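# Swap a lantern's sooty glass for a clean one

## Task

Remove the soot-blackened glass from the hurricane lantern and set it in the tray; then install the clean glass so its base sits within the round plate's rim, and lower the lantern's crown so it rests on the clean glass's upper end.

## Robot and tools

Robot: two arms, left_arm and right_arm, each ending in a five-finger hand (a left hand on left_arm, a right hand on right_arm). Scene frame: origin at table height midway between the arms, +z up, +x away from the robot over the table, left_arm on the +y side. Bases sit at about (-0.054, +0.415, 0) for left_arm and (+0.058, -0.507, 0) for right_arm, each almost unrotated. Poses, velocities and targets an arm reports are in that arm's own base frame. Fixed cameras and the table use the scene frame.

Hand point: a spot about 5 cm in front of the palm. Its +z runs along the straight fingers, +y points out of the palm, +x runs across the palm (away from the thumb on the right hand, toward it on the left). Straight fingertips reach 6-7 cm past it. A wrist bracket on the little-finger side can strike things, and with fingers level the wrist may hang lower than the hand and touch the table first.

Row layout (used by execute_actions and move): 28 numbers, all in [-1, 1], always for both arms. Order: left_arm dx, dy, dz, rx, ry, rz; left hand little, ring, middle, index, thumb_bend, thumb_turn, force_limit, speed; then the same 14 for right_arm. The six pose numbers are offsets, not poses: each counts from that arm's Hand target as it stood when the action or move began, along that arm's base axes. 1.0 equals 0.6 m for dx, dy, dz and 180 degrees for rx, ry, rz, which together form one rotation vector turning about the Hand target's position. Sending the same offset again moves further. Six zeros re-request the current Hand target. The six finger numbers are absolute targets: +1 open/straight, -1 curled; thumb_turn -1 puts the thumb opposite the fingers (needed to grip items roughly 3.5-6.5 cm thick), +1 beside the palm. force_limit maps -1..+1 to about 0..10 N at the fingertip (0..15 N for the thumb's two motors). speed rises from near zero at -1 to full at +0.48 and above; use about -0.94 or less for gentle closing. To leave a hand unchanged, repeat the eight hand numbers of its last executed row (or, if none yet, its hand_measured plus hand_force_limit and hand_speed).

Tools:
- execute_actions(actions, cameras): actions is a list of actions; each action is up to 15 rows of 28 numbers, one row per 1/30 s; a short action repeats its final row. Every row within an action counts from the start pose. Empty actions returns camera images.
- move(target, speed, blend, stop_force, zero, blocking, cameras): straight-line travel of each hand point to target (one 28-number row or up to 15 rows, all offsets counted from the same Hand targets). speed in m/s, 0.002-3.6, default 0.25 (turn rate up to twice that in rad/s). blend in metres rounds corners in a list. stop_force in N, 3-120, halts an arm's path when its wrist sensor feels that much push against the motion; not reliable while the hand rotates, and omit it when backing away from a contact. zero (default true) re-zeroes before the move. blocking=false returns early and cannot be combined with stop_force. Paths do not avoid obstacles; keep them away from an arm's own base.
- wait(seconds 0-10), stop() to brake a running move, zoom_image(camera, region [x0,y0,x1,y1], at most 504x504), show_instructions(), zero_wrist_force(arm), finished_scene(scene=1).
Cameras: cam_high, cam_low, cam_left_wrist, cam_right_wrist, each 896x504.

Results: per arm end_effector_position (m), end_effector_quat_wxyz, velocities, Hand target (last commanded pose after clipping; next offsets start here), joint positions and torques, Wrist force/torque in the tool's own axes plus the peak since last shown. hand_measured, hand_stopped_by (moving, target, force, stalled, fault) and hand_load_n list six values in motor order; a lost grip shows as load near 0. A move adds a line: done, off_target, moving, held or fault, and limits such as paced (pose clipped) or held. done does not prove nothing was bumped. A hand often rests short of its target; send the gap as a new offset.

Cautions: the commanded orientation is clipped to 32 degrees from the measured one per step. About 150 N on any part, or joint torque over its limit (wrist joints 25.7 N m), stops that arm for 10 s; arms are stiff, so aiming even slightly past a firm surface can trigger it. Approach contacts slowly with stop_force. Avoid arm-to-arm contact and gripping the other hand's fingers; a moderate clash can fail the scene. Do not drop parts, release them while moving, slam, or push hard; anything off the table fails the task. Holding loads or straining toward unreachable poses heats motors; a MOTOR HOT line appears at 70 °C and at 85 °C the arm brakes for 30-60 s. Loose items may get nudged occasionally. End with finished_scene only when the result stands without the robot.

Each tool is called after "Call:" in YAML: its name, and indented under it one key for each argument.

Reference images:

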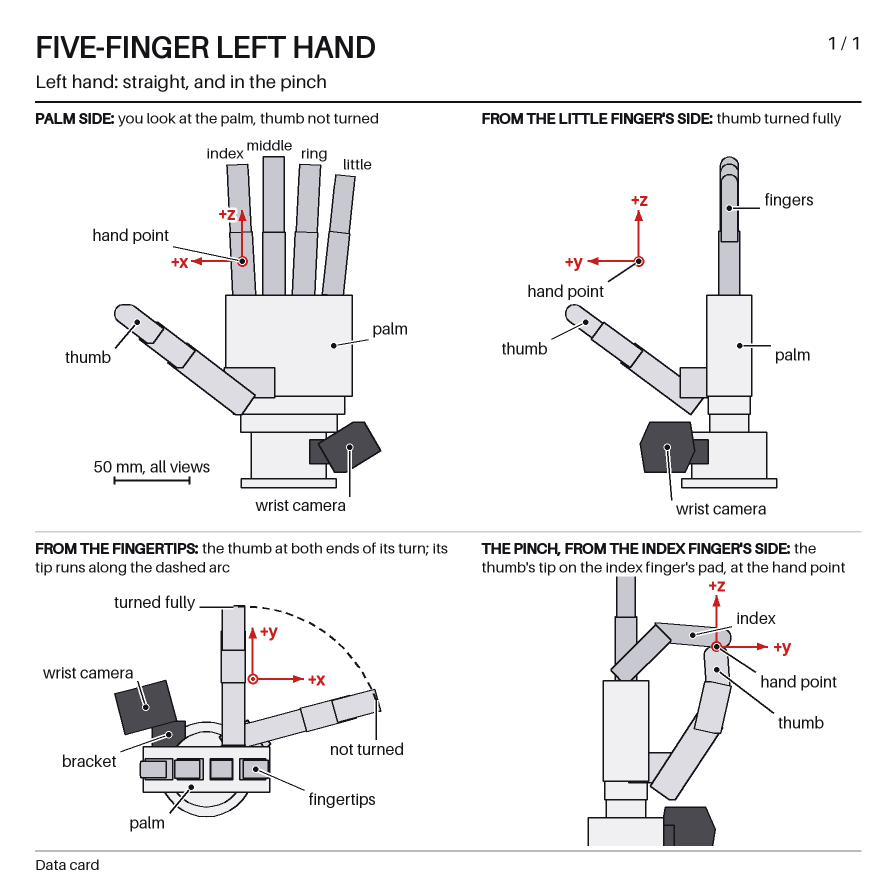

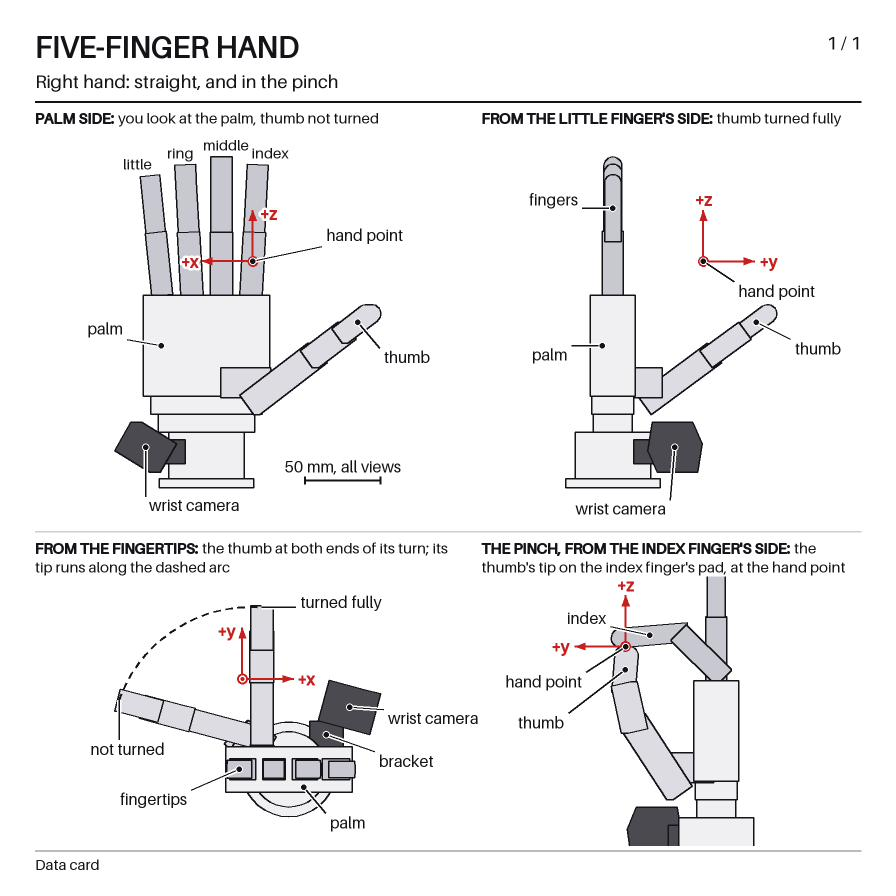

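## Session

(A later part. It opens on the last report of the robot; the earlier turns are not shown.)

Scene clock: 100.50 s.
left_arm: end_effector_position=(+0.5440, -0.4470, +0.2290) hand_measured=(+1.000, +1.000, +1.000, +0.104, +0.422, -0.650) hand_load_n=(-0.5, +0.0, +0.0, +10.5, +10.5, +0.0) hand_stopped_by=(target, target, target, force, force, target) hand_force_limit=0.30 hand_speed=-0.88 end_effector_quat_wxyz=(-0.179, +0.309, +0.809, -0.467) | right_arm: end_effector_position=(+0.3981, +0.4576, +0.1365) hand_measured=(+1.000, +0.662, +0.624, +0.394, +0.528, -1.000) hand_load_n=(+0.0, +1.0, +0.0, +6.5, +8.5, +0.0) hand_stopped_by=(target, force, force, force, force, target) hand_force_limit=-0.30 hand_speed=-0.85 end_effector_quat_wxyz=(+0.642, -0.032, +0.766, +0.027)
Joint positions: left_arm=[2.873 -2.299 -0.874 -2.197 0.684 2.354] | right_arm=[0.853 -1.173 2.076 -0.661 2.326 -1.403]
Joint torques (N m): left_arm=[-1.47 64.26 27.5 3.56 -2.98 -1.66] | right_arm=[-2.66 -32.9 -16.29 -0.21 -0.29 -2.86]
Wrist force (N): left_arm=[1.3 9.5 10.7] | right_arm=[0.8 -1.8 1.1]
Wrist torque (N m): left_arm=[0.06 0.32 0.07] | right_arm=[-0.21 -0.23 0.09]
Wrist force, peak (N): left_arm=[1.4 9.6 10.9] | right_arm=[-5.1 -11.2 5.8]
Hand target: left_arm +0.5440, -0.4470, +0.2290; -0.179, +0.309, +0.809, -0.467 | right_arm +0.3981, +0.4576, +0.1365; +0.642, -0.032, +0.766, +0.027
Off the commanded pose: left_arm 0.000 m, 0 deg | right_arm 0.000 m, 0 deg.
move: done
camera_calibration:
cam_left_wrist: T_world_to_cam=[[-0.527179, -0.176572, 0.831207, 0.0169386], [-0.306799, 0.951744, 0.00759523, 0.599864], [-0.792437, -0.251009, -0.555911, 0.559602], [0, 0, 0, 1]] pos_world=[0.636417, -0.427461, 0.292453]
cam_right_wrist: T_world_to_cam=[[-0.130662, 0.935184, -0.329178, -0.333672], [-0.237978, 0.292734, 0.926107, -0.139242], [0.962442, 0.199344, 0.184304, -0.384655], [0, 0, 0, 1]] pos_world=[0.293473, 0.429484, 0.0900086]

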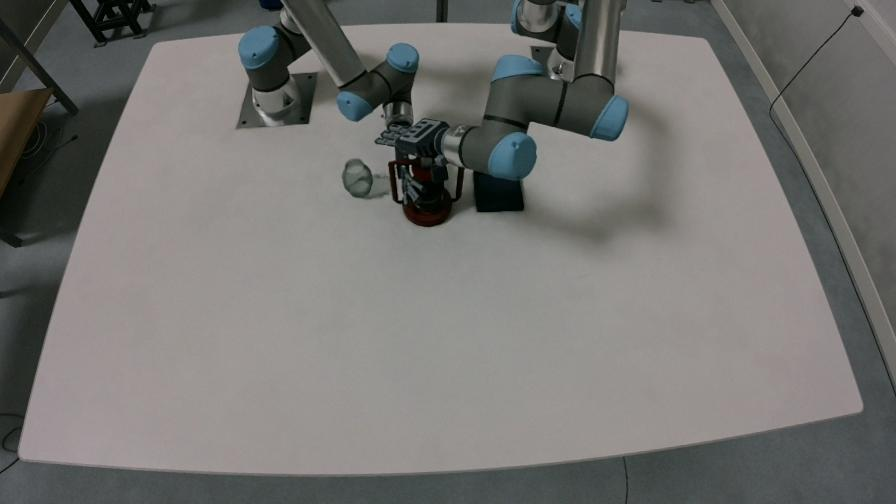

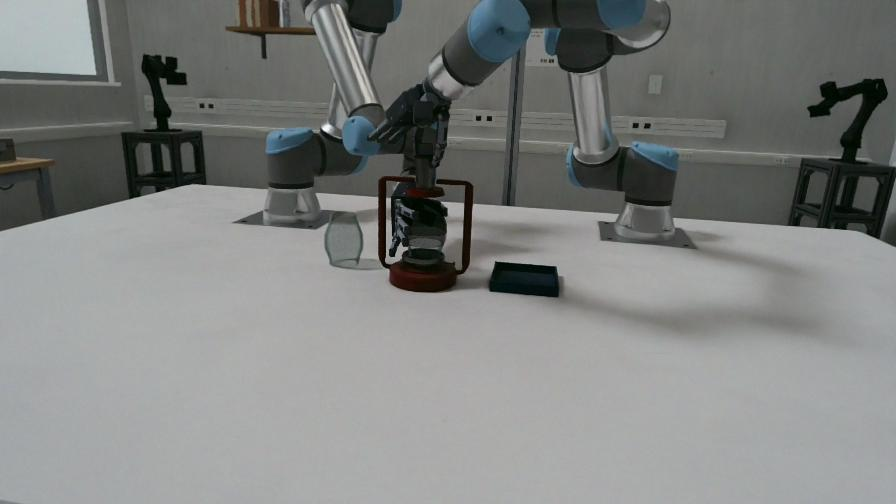

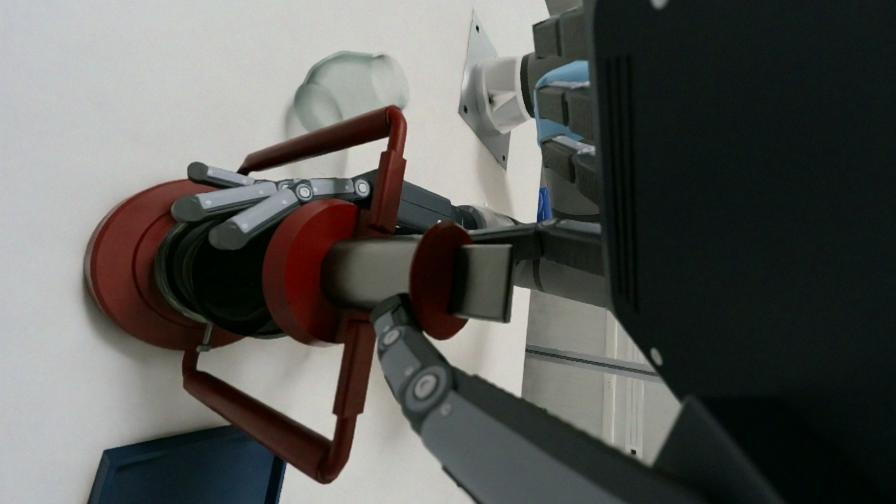

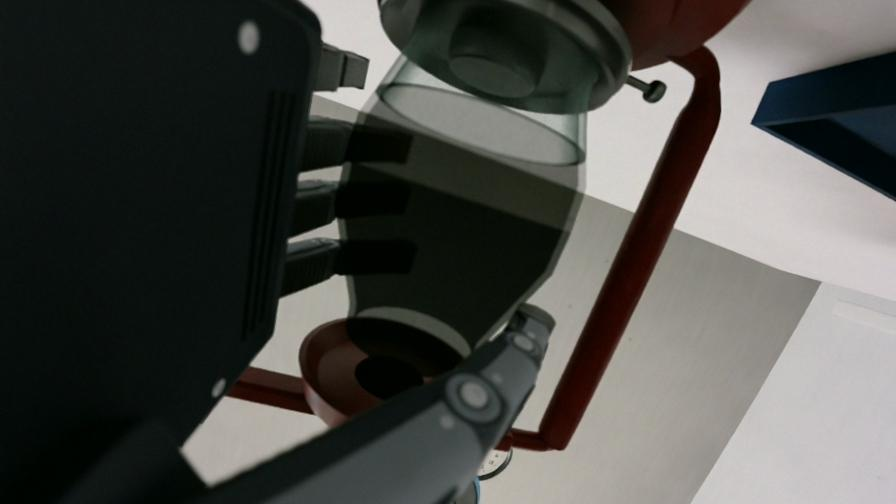

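Call:
move:
  target: [0,0,0,0,0,0,1,1,1,-0.3,-0.2,-0.65,0.3,-0.88,0,0,0.0133,0,0,0,1,0.2,0.2,0.2,0.1,-1,-0.3,-0.85]
  cameras: ["all"]
  speed: 0.03
  stop_force: 10

Call:
zoom_image:
  camera: "cam_low"
  region: [360, 160, 480, 300]

Call:
zoom_image:
  camera: "cam_right_wrist"
  region: [280, 0, 700, 420]

Scene clock: 102.23 s.
left_arm: end_effector_position=(+0.5440, -0.4470, +0.2290) hand_measured=(+1.000, +1.000, +1.000, +0.104, +0.422, -0.650) hand_load_n=(+0.0, +0.0, +0.0, +11.0, +10.5, +0.0) hand_stopped_by=(target, target, target, force, force, target) hand_force_limit=0.30 hand_speed=-0.88 end_effector_quat_wxyz=(-0.179, +0.309, +0.809, -0.467) | right_arm: end_effector_position=(+0.3981, +0.4576, +0.1445) hand_measured=(+1.000, +0.662, +0.624, +0.394, +0.526, -1.000) hand_load_n=(+0.0, +0.0, +0.0, +0.0, +0.0, +0.0) hand_stopped_by=(target, force, force, force, force, target) hand_force_limit=-0.30 hand_speed=-0.85 end_effector_quat_wxyz=(+0.642, -0.032, +0.766, +0.027)
Joint positions: left_arm=[2.873 -2.299 -0.874 -2.197 0.684 2.354] | right_arm=[0.853 -1.19 2.071 -0.64 2.326 -1.403]
Joint torques (N m): left_arm=[-1.7 64.07 28.01 3.51 -2.97 -1.77] | right_arm=[5.03 -24.51 -7.83 -1.55 0.86 -0.63]
Wrist force (N): left_arm=[1.3 9.5 10.8] | right_arm=[0.8 -1.4 1.0]
Wrist torque (N m): left_arm=[0.07 0.32 0.07] | right_arm=[-0.24 -0.20 0.09]
Wrist force, peak (N): left_arm=[1.4 9.7 10.9] | right_arm=[1.7 -1.2 1.3]
Hand target: left_arm +0.5440, -0.4470, +0.2290; -0.179, +0.309, +0.809, -0.467 | right_arm +0.3981, +0.4576, +0.1445; +0.642, -0.032, +0.766, +0.027
Off the commanded pose: left_arm 0.000 m, 0 deg | right_arm 0.000 m, 0 deg.
move: done
camera_calibration:
cam_left_wrist: T_world_to_cam=[[-0.527179, -0.176572, 0.831207, 0.0169386], [-0.306799, 0.951744, 0.00759523, 0.599864], [-0.792437, -0.251009, -0.555911, 0.559602], [0, 0, 0, 1]] pos_world=[0.636417, -0.427461, 0.292453]
cam_right_wrist: T_world_to_cam=[[-0.130662, 0.935184, -0.329178, -0.331038], [-0.237978, 0.292734, 0.926107, -0.146651], [0.962442, 0.199344, 0.184304, -0.386129], [0, 0, 0, 1]] pos_world=[0.293473, 0.429484, 0.0980086]

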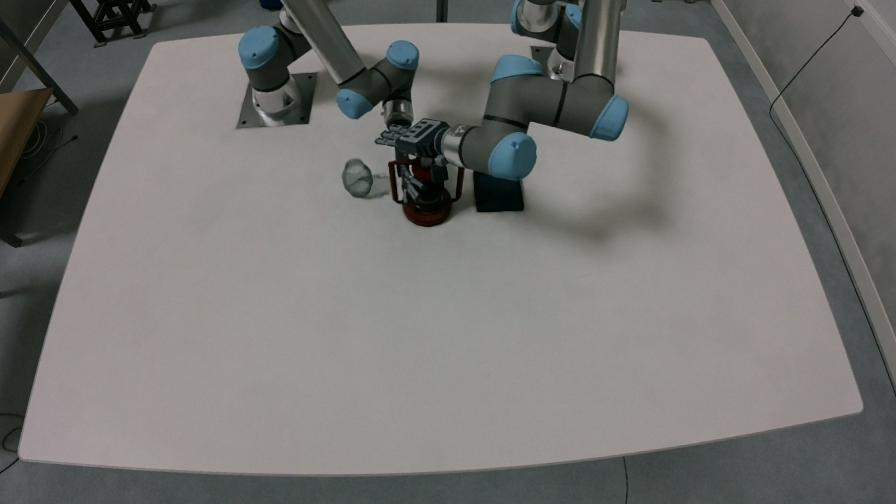

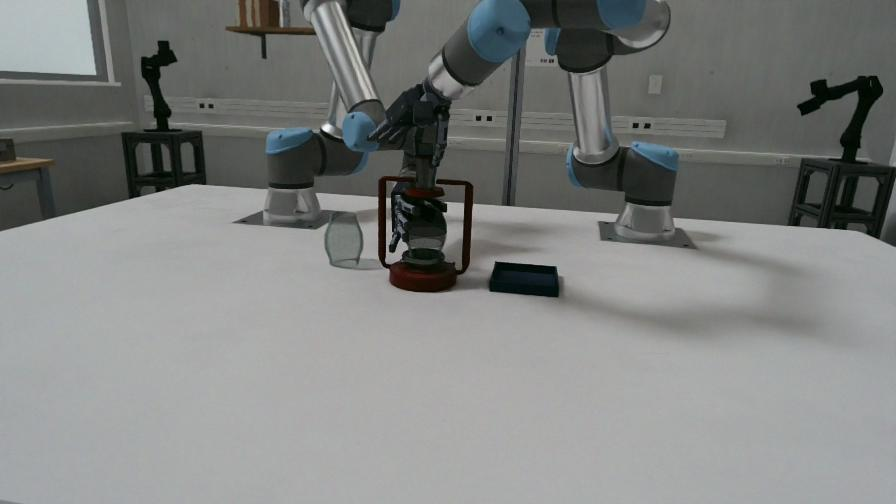

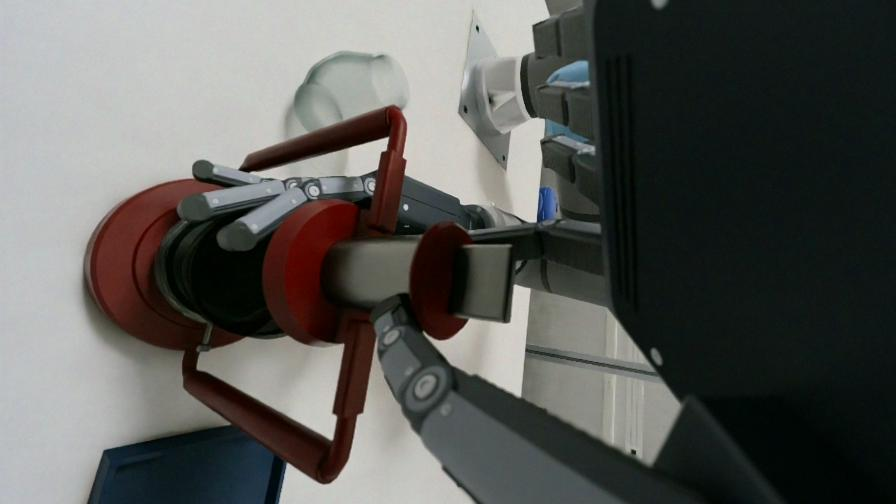

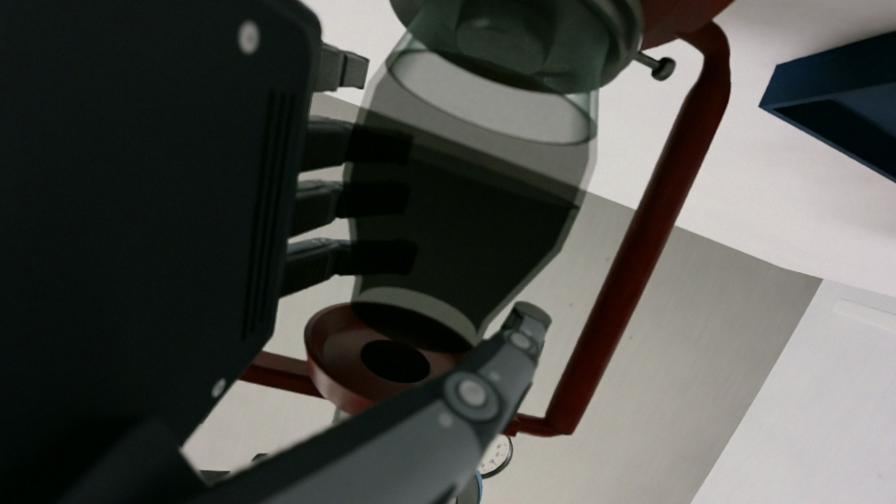

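Scaled by 3.600 from the camera's 896x504 image, which has a finer 1280x720 frame.

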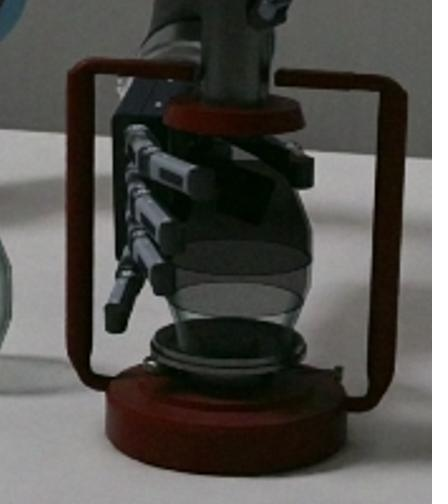

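Scaled by 1.200 from the camera's 896x504 image, which has a finer 1280x720 frame.

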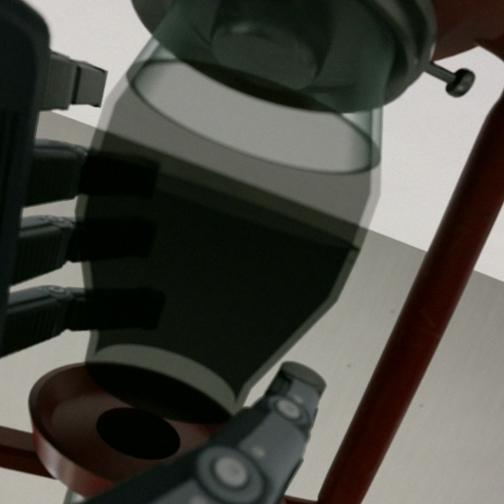

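Call:
move:
  target: [0,0,0,0,0,0,1,1,1,-0.3,-0.2,-0.65,0.3,-0.88,0,0.002,0,0,0,0,1,1,1,1,1,-1,-0.3,0]
  cameras: []
  speed: 0.05

Call:
move:
  target: [0,0,0,0,0,0,1,1,1,-0.3,-0.2,-0.65,0.3,-0.88,0,0,-0.0642,0,0,0,1,1,1,1,1,-1,-0.3,0]
  cameras: ["all"]
  speed: 0.05
  stop_force: 4

Call:
zoom_image:
  camera: "cam_low"
  region: [360, 160, 480, 300]

Call:
zoom_image:
  camera: "cam_left_wrist"
  region: [80, 80, 520, 460]

Scene clock: 106.10 s.
left_arm: end_effector_position=(+0.5440, -0.4470, +0.2290) hand_measured=(+1.000, +1.000, +1.000, +0.104, +0.422, -0.650) hand_load_n=(+0.0, +0.0, +0.0, +11.0, +10.5, +0.5) hand_stopped_by=(target, target, target, force, force, target) hand_force_limit=0.30 hand_speed=-0.88 end_effector_quat_wxyz=(-0.179, +0.309, +0.809, -0.467) | right_arm: end_effector_position=(+0.3981, +0.4588, +0.1445) hand_measured=(+1.000, +1.000, +1.000, +1.000, +1.000, -1.000) hand_load_n=(+0.0, +0.0, +0.0, +0.0, +0.0, +0.0) hand_stopped_by=(target, target, target, target, target, target) hand_force_limit=-0.30 hand_speed=0.00 end_effector_quat_wxyz=(+0.642, -0.032, +0.766, +0.027)
Joint positions: left_arm=[2.873 -2.299 -0.874 -2.197 0.684 2.354] | right_arm=[0.855 -1.188 2.067 -0.638 2.328 -1.403]
Joint torques (N m): left_arm=[-1.33 64.37 28.74 3.5 -3.09 -1.76] | right_arm=[6.85 -28 -18.8 0.6 1.21 2.57]
Wrist force (N): left_arm=[1.2 9.5 10.8] | right_arm=[0.5 -1.2 0.9]
Wrist torque (N m): left_arm=[0.07 0.33 0.06] | right_arm=[-0.20 -0.15 -0.07]
Wrist force, peak (N): left_arm=[1.1 9.7 11.0] | right_arm=[0.9 -1.6 1.0]
Hand target: left_arm +0.5440, -0.4470, +0.2290; -0.179, +0.309, +0.809, -0.467 | right_arm +0.3981, +0.4588, +0.1445; +0.642, -0.032, +0.766, +0.027
Off the commanded pose: left_arm 0.000 m, 0 deg | right_arm 0.000 m, 0 deg.
move: done
No camera images: "cameras" was empty.

Scene clock: 107.80 s.
left_arm: end_effector_position=(+0.5440, -0.4470, +0.2290) hand_measured=(+1.000, +1.000, +1.000, +0.104, +0.422, -0.650) hand_load_n=(+0.0, +0.0, +0.0, +10.5, +10.5, +0.0) hand_stopped_by=(target, target, target, force, force, target) hand_force_limit=0.30 hand_speed=-0.88 end_effector_quat_wxyz=(-0.179, +0.309, +0.809, -0.467) | right_arm: end_effector_position=(+0.3980, +0.4588, +0.1090) hand_measured=(+1.000, +1.000, +1.000, +1.000, +1.000, -1.000) hand_load_n=(-0.5, +0.0, +0.0, +0.0, +0.0, +0.0) hand_stopped_by=(target, target, target, target, target, target) hand_force_limit=-0.30 hand_speed=0.00 end_effector_quat_wxyz=(+0.642, -0.032, +0.766, +0.027)
Joint positions: left_arm=[2.873 -2.299 -0.874 -2.197 0.684 2.354] | right_arm=[0.855 -1.111 2.086 -0.732 2.328 -1.402]
Joint torques (N m): left_arm=[-1.39 64.15 29.67 3.53 -2.95 -1.69] | right_arm=[6.01 -24.14 -19.06 -0.91 -1.15 0.64]
Wrist force (N): left_arm=[1.3 9.6 10.7] | right_arm=[-2.3 -1.4 0.4]
Wrist torque (N m): left_arm=[0.08 0.32 0.07] | right_arm=[-0.20 -0.39 -0.25]
Wrist force, peak (N): left_arm=[1.5 9.7 11.0] | right_arm=[-29.8 -5.2 -16.2]
Hand target: left_arm +0.5440, -0.4470, +0.2290; -0.179, +0.309, +0.809, -0.467 | right_arm +0.3980, +0.4588, +0.1090; +0.642, -0.032, +0.766, +0.027 (not the last commanded pose)
Off the commanded pose: left_arm 0.000 m, 0 deg | right_arm 0.003 m, 0 deg.
move: contact (right_arm)
camera_calibration:
cam_left_wrist: T_world_to_cam=[[-0.527179, -0.176572, 0.831207, 0.0169386], [-0.306799, 0.951744, 0.00759523, 0.599864], [-0.792437, -0.251009, -0.555911, 0.559602], [0, 0, 0, 1]] pos_world=[0.636417, -0.427461, 0.292453]
cam_right_wrist: T_world_to_cam=[[-0.130605, 0.935243, -0.329032, -0.343898], [-0.237933, 0.292609, 0.926158, -0.114088], [0.962461, 0.199249, 0.184308, -0.37979], [0, 0, 0, 1]] pos_world=[0.293473, 0.430684, 0.0625081]

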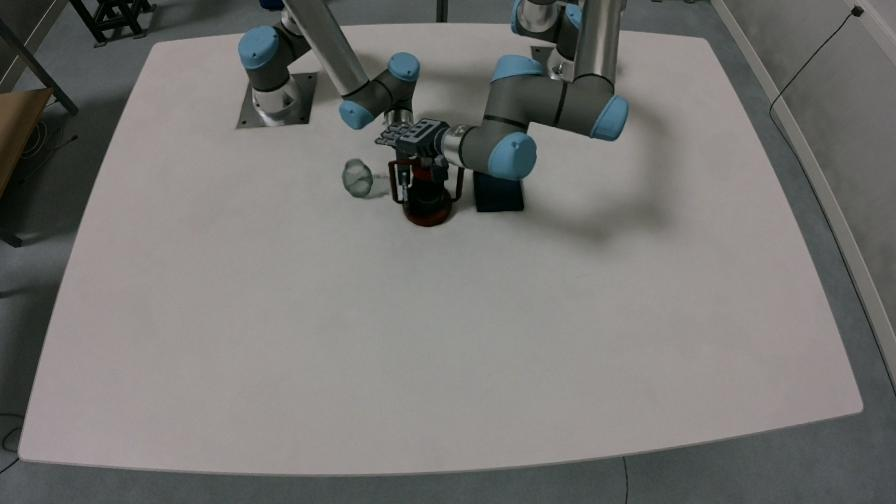

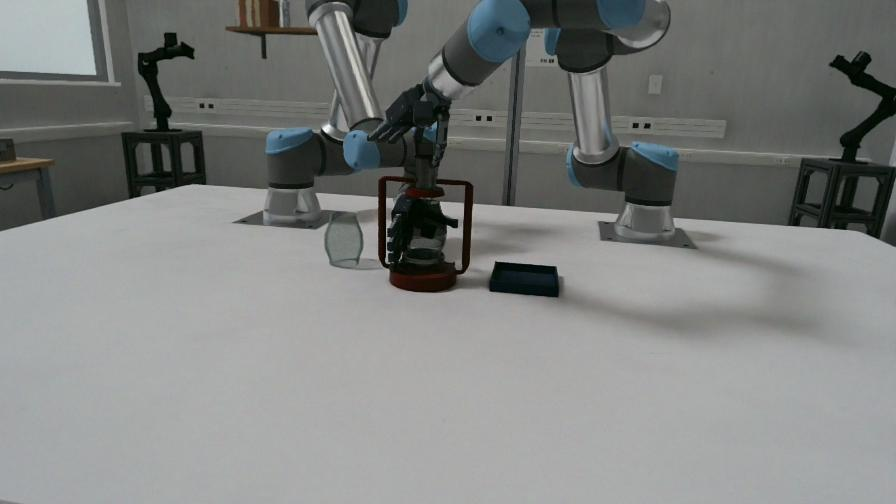

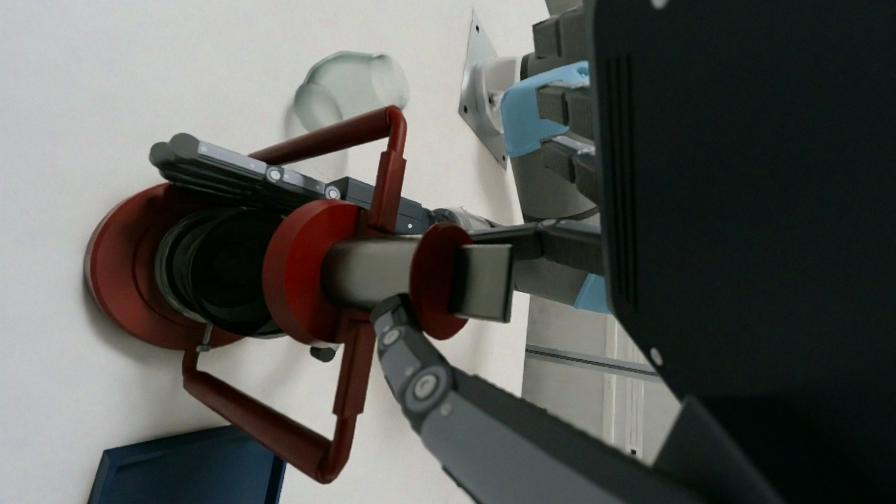

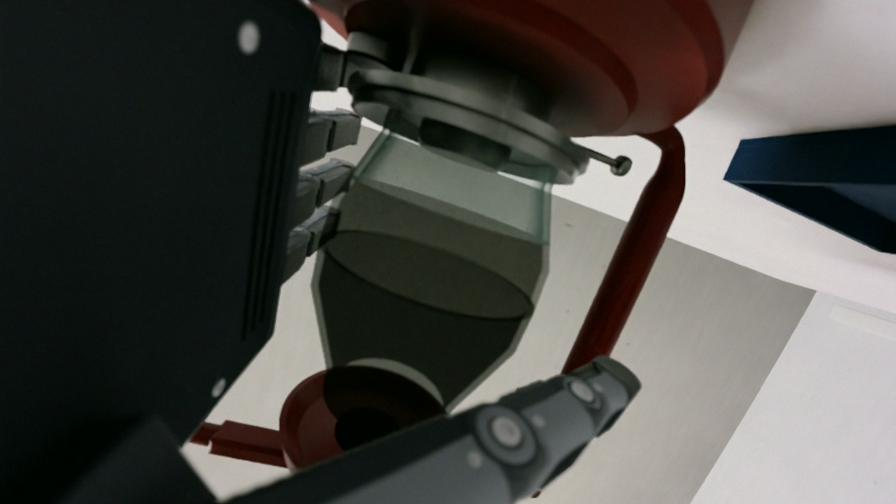

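Scaled by 3.600 from the camera's 896x504 image, which has a finer 1280x720 frame.

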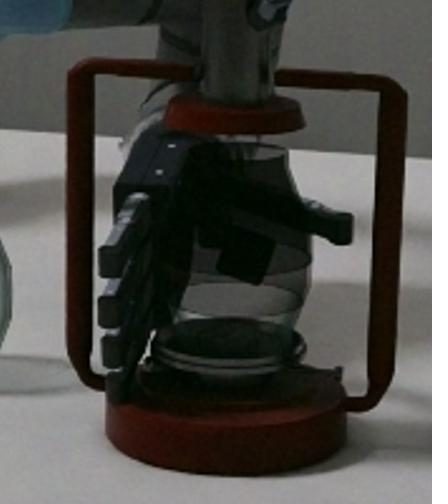

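Scaled by 1.145 from the camera's 896x504 image, which has a finer 1280x720 frame.

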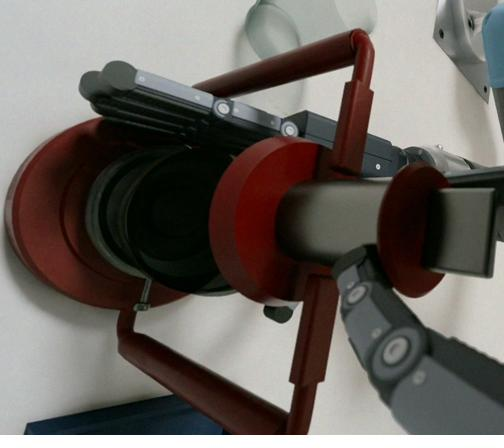

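Call:
move:
  target: [0,0,0,0,0,0,1,1,1,-0.3,-0.2,-0.65,0.3,-0.88,0,0,0.0033,0,0,0,1,1,1,1,1,-1,-0.3,0]
  cameras: []
  speed: 0.05

Call:
move:
  target: [0,0,0,0,0,0,1,1,1,-0.3,-0.2,-0.65,0.3,-0.88,0,0,0,0,0,0,1,1,0.7,0.7,0.62,-1,-0.5,-0.5]
  cameras: []

Call:
move:
  target: [0,0,0,0,0,0,1,1,1,-0.3,-0.2,-0.65,0.3,-0.88,0,0,0,0,0,0,1,1,0.2,0.2,0.1,-1,-0.3,-0.9]
  cameras: ["all"]

Call:
zoom_image:
  camera: "cam_low"
  region: [360, 160, 480, 300]

Call:
zoom_image:
  camera: "cam_left_wrist"
  region: [80, 80, 520, 460]

Scene clock: 108.80 s.
left_arm: end_effector_position=(+0.5440, -0.4470, +0.2290) hand_measured=(+1.000, +1.000, +1.000, +0.104, +0.422, -0.650) hand_load_n=(+0.0, +0.0, +0.0, +11.0, +10.0, +0.0) hand_stopped_by=(target, target, target, force, force, target) hand_force_limit=0.30 hand_speed=-0.88 end_effector_quat_wxyz=(-0.179, +0.309, +0.809, -0.467) | right_arm: end_effector_position=(+0.3980, +0.4588, +0.1110) hand_measured=(+1.000, +1.000, +1.000, +1.000, +1.000, -1.000) hand_load_n=(+0.5, +0.0, +0.0, +0.0, +0.0, +0.0) hand_stopped_by=(target, target, target, target, target, target) hand_force_limit=-0.30 hand_speed=0.00 end_effector_quat_wxyz=(+0.642, -0.032, +0.766, +0.027)
Joint positions: left_arm=[2.873 -2.299 -0.874 -2.197 0.684 2.354] | right_arm=[0.855 -1.116 2.085 -0.727 2.328 -1.402]
Joint torques (N m): left_arm=[-1.48 63.84 30.06 3.61 -2.92 -1.73] | right_arm=[5.43 -34.35 -19.78 -0.39 -0.81 0.6]
Wrist force (N): left_arm=[1.4 9.6 10.7] | right_arm=[1.1 -1.7 0.7]
Wrist torque (N m): left_arm=[0.08 0.29 0.07] | right_arm=[-0.26 -0.23 -0.06]
Wrist force, peak (N): left_arm=[1.3 9.5 11.1] | right_arm=[-2.4 -1.7 0.3]
Hand target: left_arm +0.5440, -0.4470, +0.2290; -0.179, +0.309, +0.809, -0.467 | right_arm +0.3980, +0.4588, +0.1110; +0.642, -0.032, +0.766, +0.027
Off the commanded pose: left_arm 0.000 m, 0 deg | right_arm 0.000 m, 0 deg.
move: done
No camera images: "cameras" was empty.

Scene clock: 109.60 s.
left_arm: end_effector_position=(+0.5440, -0.4470, +0.2290) hand_measured=(+1.000, +1.000, +1.000, +0.104, +0.422, -0.650) hand_load_n=(+0.0, +0.0, +0.0, +11.0, +10.5, +0.0) hand_stopped_by=(target, target, target, force, force, target) hand_force_limit=0.30 hand_speed=-0.88 end_effector_quat_wxyz=(-0.179, +0.309, +0.809, -0.467) | right_arm: end_effector_position=(+0.3980, +0.4588, +0.1110) hand_measured=(+1.000, +1.000, +0.700, +0.700, +0.620, -1.000) hand_load_n=(+0.0, +0.0, +0.0, +0.0, +0.5, +0.0) hand_stopped_by=(target, target, target, target, target, target) hand_force_limit=-0.50 hand_speed=-0.50 end_effector_quat_wxyz=(+0.642, -0.032, +0.766, +0.027)
Joint positions: left_arm=[2.873 -2.299 -0.874 -2.197 0.684 2.354] | right_arm=[0.855 -1.116 2.085 -0.727 2.328 -1.402]
Joint torques (N m): left_arm=[-1.36 64.61 30.39 3.42 -3.06 -1.7] | right_arm=[5.84 -26.25 -16.97 -1.67 -0.21 0.43]
Wrist force (N): left_arm=[1.3 9.6 10.8] | right_arm=[1.2 -1.6 0.7]
Wrist torque (N m): left_arm=[0.09 0.32 0.07] | right_arm=[-0.28 -0.22 -0.06]
Wrist force, peak (N): left_arm=[1.3 9.7 10.9] | right_arm=[1.2 -1.8 0.8]
Hand target: left_arm +0.5440, -0.4470, +0.2290; -0.179, +0.309, +0.809, -0.467 | right_arm +0.3980, +0.4588, +0.1110; +0.642, -0.032, +0.766, +0.027
Off the commanded pose: left_arm 0.000 m, 0 deg | right_arm 0.000 m, 0 deg.
move: done
No camera images: "cameras" was empty.

Scene clock: 110.23 s.
left_arm: end_effector_position=(+0.5440, -0.4470, +0.2290) hand_measured=(+1.000, +1.000, +1.000, +0.104, +0.422, -0.650) hand_load_n=(+0.0, +0.0, +0.0, +11.0, +10.0, +0.5) hand_stopped_by=(target, target, target, force, force, target) hand_force_limit=0.30 hand_speed=-0.88 end_effector_quat_wxyz=(-0.179, +0.309, +0.809, -0.467) | right_arm: end_effector_position=(+0.3980, +0.4588, +0.1110) hand_measured=(+1.000, +1.000, +0.646, +0.600, +0.608, -1.000) hand_load_n=(+0.0, +0.0, +0.5, +5.0, +11.0, -0.5) hand_stopped_by=(target, target, force, force, force, target) hand_force_limit=-0.30 hand_speed=-0.90 end_effector_quat_wxyz=(+0.642, -0.032, +0.766, +0.027)
Joint positions: left_arm=[2.873 -2.299 -0.874 -2.197 0.684 2.354] | right_arm=[0.855 -1.116 2.085 -0.727 2.328 -1.402]
Joint torques (N m): left_arm=[-1.53 64.81 30.29 3.53 -3.14 -1.79] | right_arm=[5.64 -27.39 -14.75 -1.43 0.29 0.51]
Wrist force (N): left_arm=[1.2 9.4 10.7] | right_arm=[2.0 -1.8 0.9]
Wrist torque (N m): left_arm=[0.05 0.33 0.08] | right_arm=[-0.27 -0.27 -0.04]
Wrist force, peak (N): left_arm=[1.3 9.7 11.0] | right_arm=[1.8 -2.0 0.9]
Hand target: left_arm +0.5440, -0.4470, +0.2290; -0.179, +0.309, +0.809, -0.467 | right_arm +0.3980, +0.4588, +0.1110; +0.642, -0.032, +0.766, +0.027
Off the commanded pose: left_arm 0.000 m, 0 deg | right_arm 0.000 m, 0 deg.
move: done
camera_calibration:
cam_left_wrist: T_world_to_cam=[[-0.527179, -0.176572, 0.831207, 0.0169386], [-0.306799, 0.951744, 0.00759523, 0.599864], [-0.792437, -0.251009, -0.555911, 0.559602], [0, 0, 0, 1]] pos_world=[0.636417, -0.427461, 0.292453]
cam_right_wrist: T_world_to_cam=[[-0.130695, 0.935224, -0.32905, -0.343205], [-0.237961, 0.292604, 0.926152, -0.115929], [0.962441, 0.199345, 0.184305, -0.380194], [0, 0, 0, 1]] pos_world=[0.293473, 0.430684, 0.0645082]

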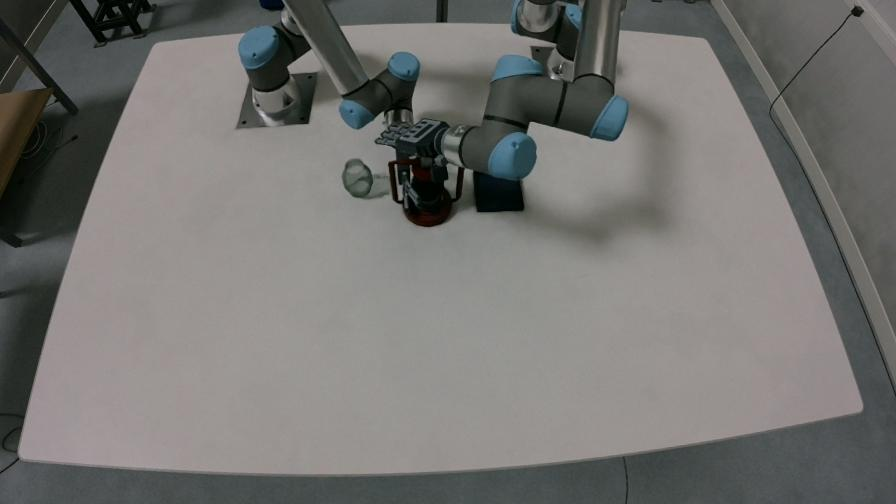

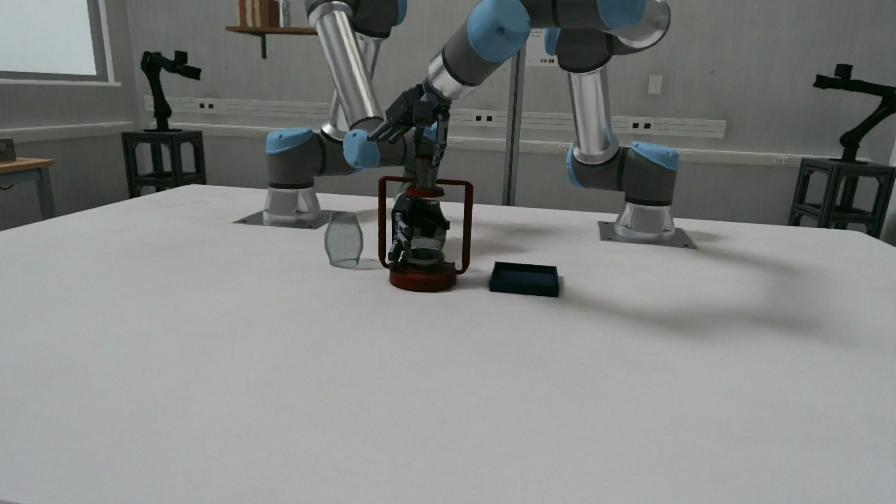

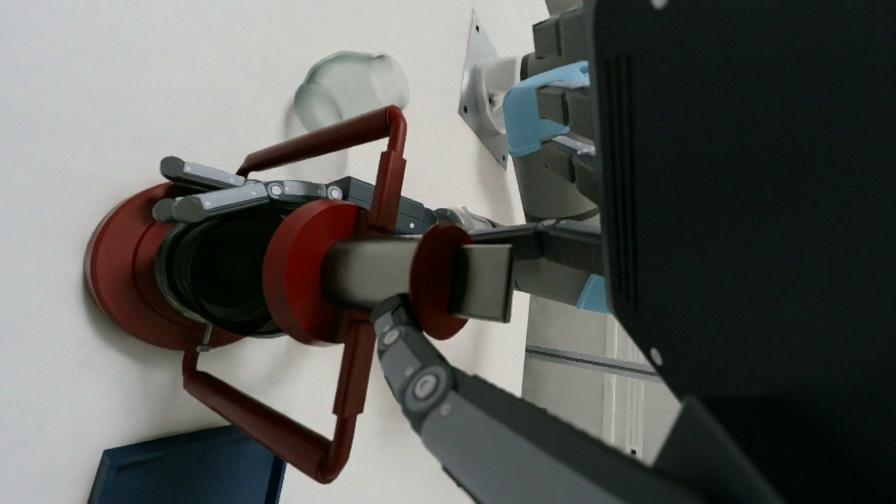

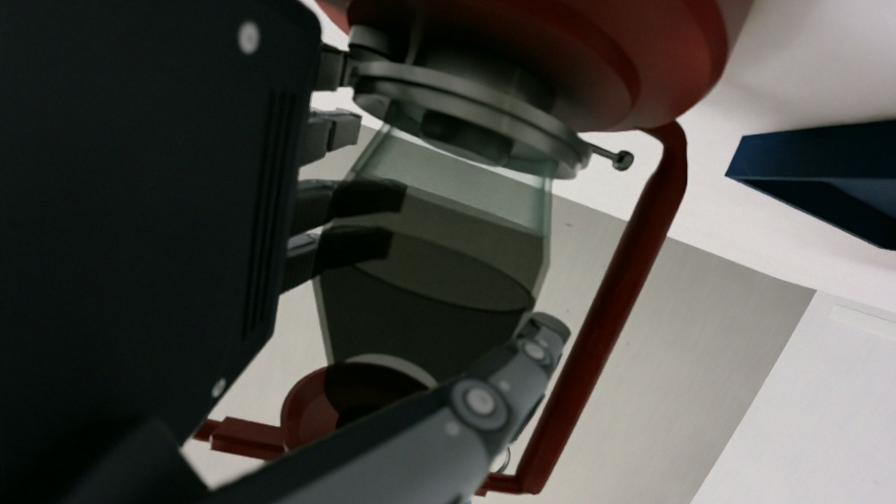

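Scaled by 3.600 from the camera's 896x504 image, which has a finer 1280x720 frame.

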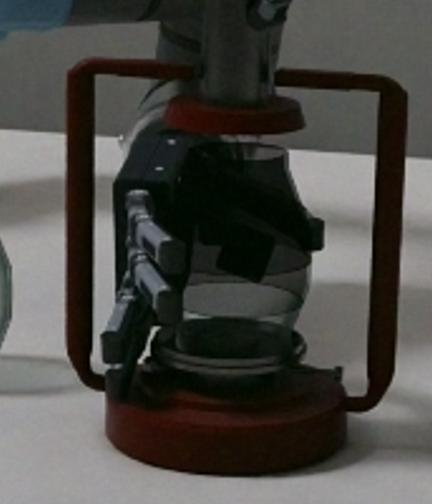

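Scaled by 1.145 from the camera's 896x504 image, which has a finer 1280x720 frame.

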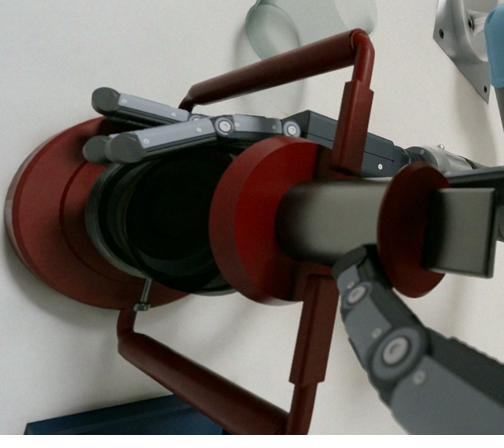

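Call:
move:
  target: [0,0,0,0,0,0,1,1,1,-0.3,-0.2,-0.65,0.3,-0.88,0,0,0,0,0,0,1,1,0.1,0.2,0.1,-1,0.1,-0.9]
  cameras: []

Call:
move:
  target: [0,0,0,0,0,0,1,1,1,-0.3,-0.2,-0.65,0.3,-0.88,0,0,0.0067,0,0,0,1,1,0.1,0.2,0.1,-1,0.1,-0.9]
  cameras: ["cam_low","cam_right_wrist"]
  speed: 0.03

Call:
zoom_image:
  camera: "cam_low"
  region: [360, 160, 480, 300]

Scene clock: 110.93 s.
left_arm: end_effector_position=(+0.5440, -0.4470, +0.2290) hand_measured=(+1.000, +1.000, +1.000, +0.104, +0.422, -0.650) hand_load_n=(+0.0, +0.0, +0.0, +10.5, +10.5, +0.5) hand_stopped_by=(target, target, target, force, force, target) hand_force_limit=0.30 hand_speed=-0.88 end_effector_quat_wxyz=(-0.179, +0.309, +0.809, -0.467) | right_arm: end_effector_position=(+0.3980, +0.4588, +0.1110) hand_measured=(+1.000, +1.000, +0.622, +0.600, +0.610, -1.000) hand_load_n=(+0.0, +0.0, +7.5, +0.5, +13.5, +2.0) hand_stopped_by=(target, target, force, force, force, target) hand_force_limit=0.10 hand_speed=-0.90 end_effector_quat_wxyz=(+0.642, -0.032, +0.766, +0.027)
Joint positions: left_arm=[2.873 -2.299 -0.874 -2.197 0.684 2.354] | right_arm=[0.855 -1.116 2.085 -0.727 2.328 -1.402]
Joint torques (N m): left_arm=[-1.71 64.26 30.63 3.47 -3 -1.69] | right_arm=[5.33 -27.4 -12.37 -1.4 0.9 0.48]
Wrist force (N): left_arm=[1.4 9.6 10.8] | right_arm=[2.1 -1.5 1.0]
Wrist torque (N m): left_arm=[0.08 0.31 0.07] | right_arm=[-0.23 -0.21 -0.06]
Wrist force, peak (N): left_arm=[1.4 9.6 10.9] | right_arm=[2.3 -1.8 1.1]
Hand target: left_arm +0.5440, -0.4470, +0.2290; -0.179, +0.309, +0.809, -0.467 | right_arm +0.3980, +0.4588, +0.1110; +0.642, -0.032, +0.766, +0.027
Off the commanded pose: left_arm 0.000 m, 0 deg | right_arm 0.000 m, 0 deg.
move: done
No camera images: "cameras" was empty.

Scene clock: 111.63 s.
left_arm: end_effector_position=(+0.5440, -0.4470, +0.2290) hand_measured=(+1.000, +1.000, +1.000, +0.104, +0.422, -0.650) hand_load_n=(+0.0, +0.0, +0.0, +11.0, +10.5, +0.0) hand_stopped_by=(target, target, target, force, force, target) hand_force_limit=0.30 hand_speed=-0.88 end_effector_quat_wxyz=(-0.179, +0.309, +0.809, -0.467) | right_arm: end_effector_position=(+0.3980, +0.4588, +0.1151) hand_measured=(+1.000, +1.000, +0.622, +0.600, +0.610, -1.000) hand_load_n=(+0.0, +0.0, +7.5, +1.0, +13.5, +2.5) hand_stopped_by=(target, target, force, force, force, target) hand_force_limit=0.10 hand_speed=-0.90 end_effector_quat_wxyz=(+0.642, -0.032, +0.766, +0.027)
Joint positions: left_arm=[2.873 -2.299 -0.874 -2.197 0.684 2.354] | right_arm=[0.855 -1.125 2.083 -0.716 2.328 -1.402]
Joint torques (N m): left_arm=[-1.72 64.53 31 3.46 -2.96 -1.74] | right_arm=[5.52 -27.93 -19.55 -1.44 1.18 -0.05]
Wrist force (N): left_arm=[1.2 9.5 10.8] | right_arm=[2.4 -1.6 0.8]
Wrist torque (N m): left_arm=[0.06 0.33 0.07] | right_arm=[-0.23 -0.24 -0.03]
Wrist force, peak (N): left_arm=[1.5 9.6 11.0] | right_arm=[2.4 -1.7 1.3]
Hand target: left_arm +0.5440, -0.4470, +0.2290; -0.179, +0.309, +0.809, -0.467 | right_arm +0.3980, +0.4588, +0.1150; +0.642, -0.032, +0.766, +0.027
Off the commanded pose: left_arm 0.000 m, 0 deg | right_arm 0.000 m, 0 deg.
move: done
camera_calibration:
cam_right_wrist: T_world_to_cam=[[-0.130673, 0.935197, -0.329137, -0.341844], [-0.237973, 0.292692, 0.926121, -0.119759], [0.962442, 0.199344, 0.184304, -0.38095], [0, 0, 0, 1]] pos_world=[0.293473, 0.430684, 0.0686085]
Images, in order (width x height): cam_low 896x504, cam_right_wrist 896x504.

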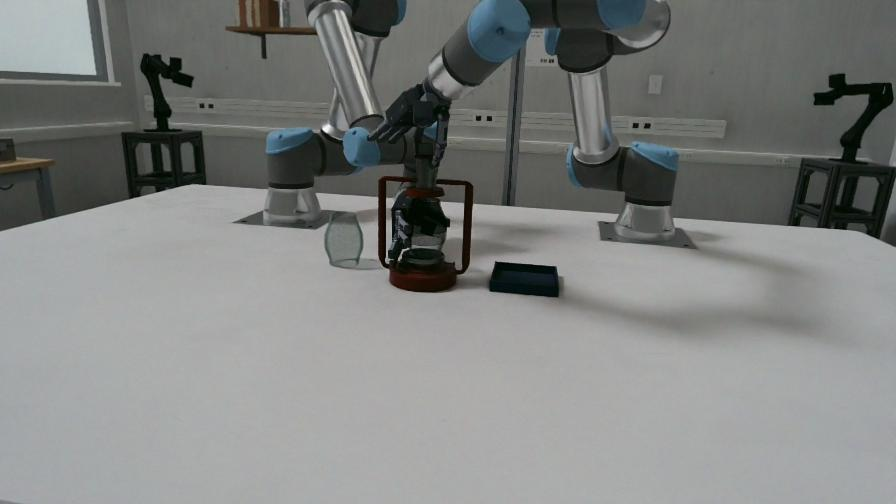

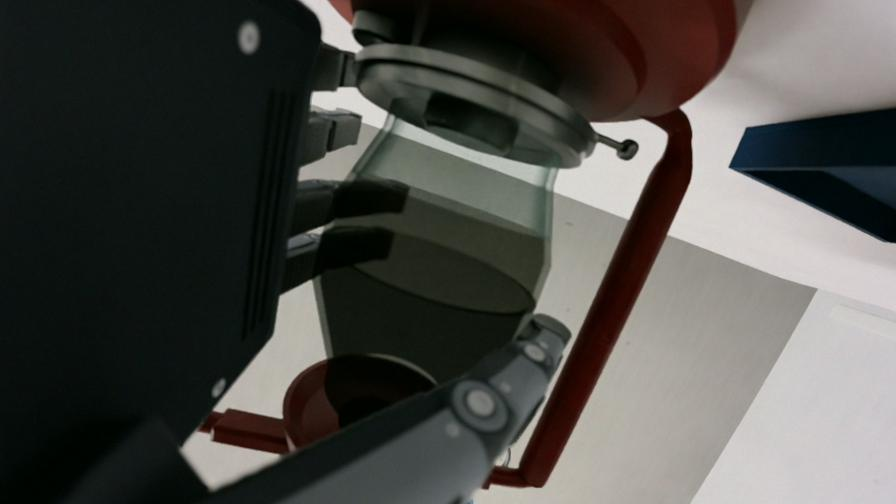

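Scaled by 3.600 from the camera's 896x504 image, which has a finer 1280x720 frame.

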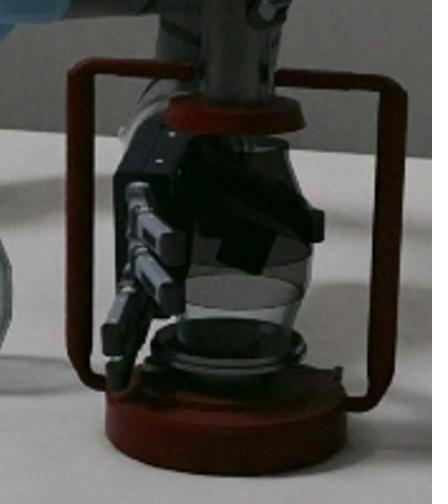

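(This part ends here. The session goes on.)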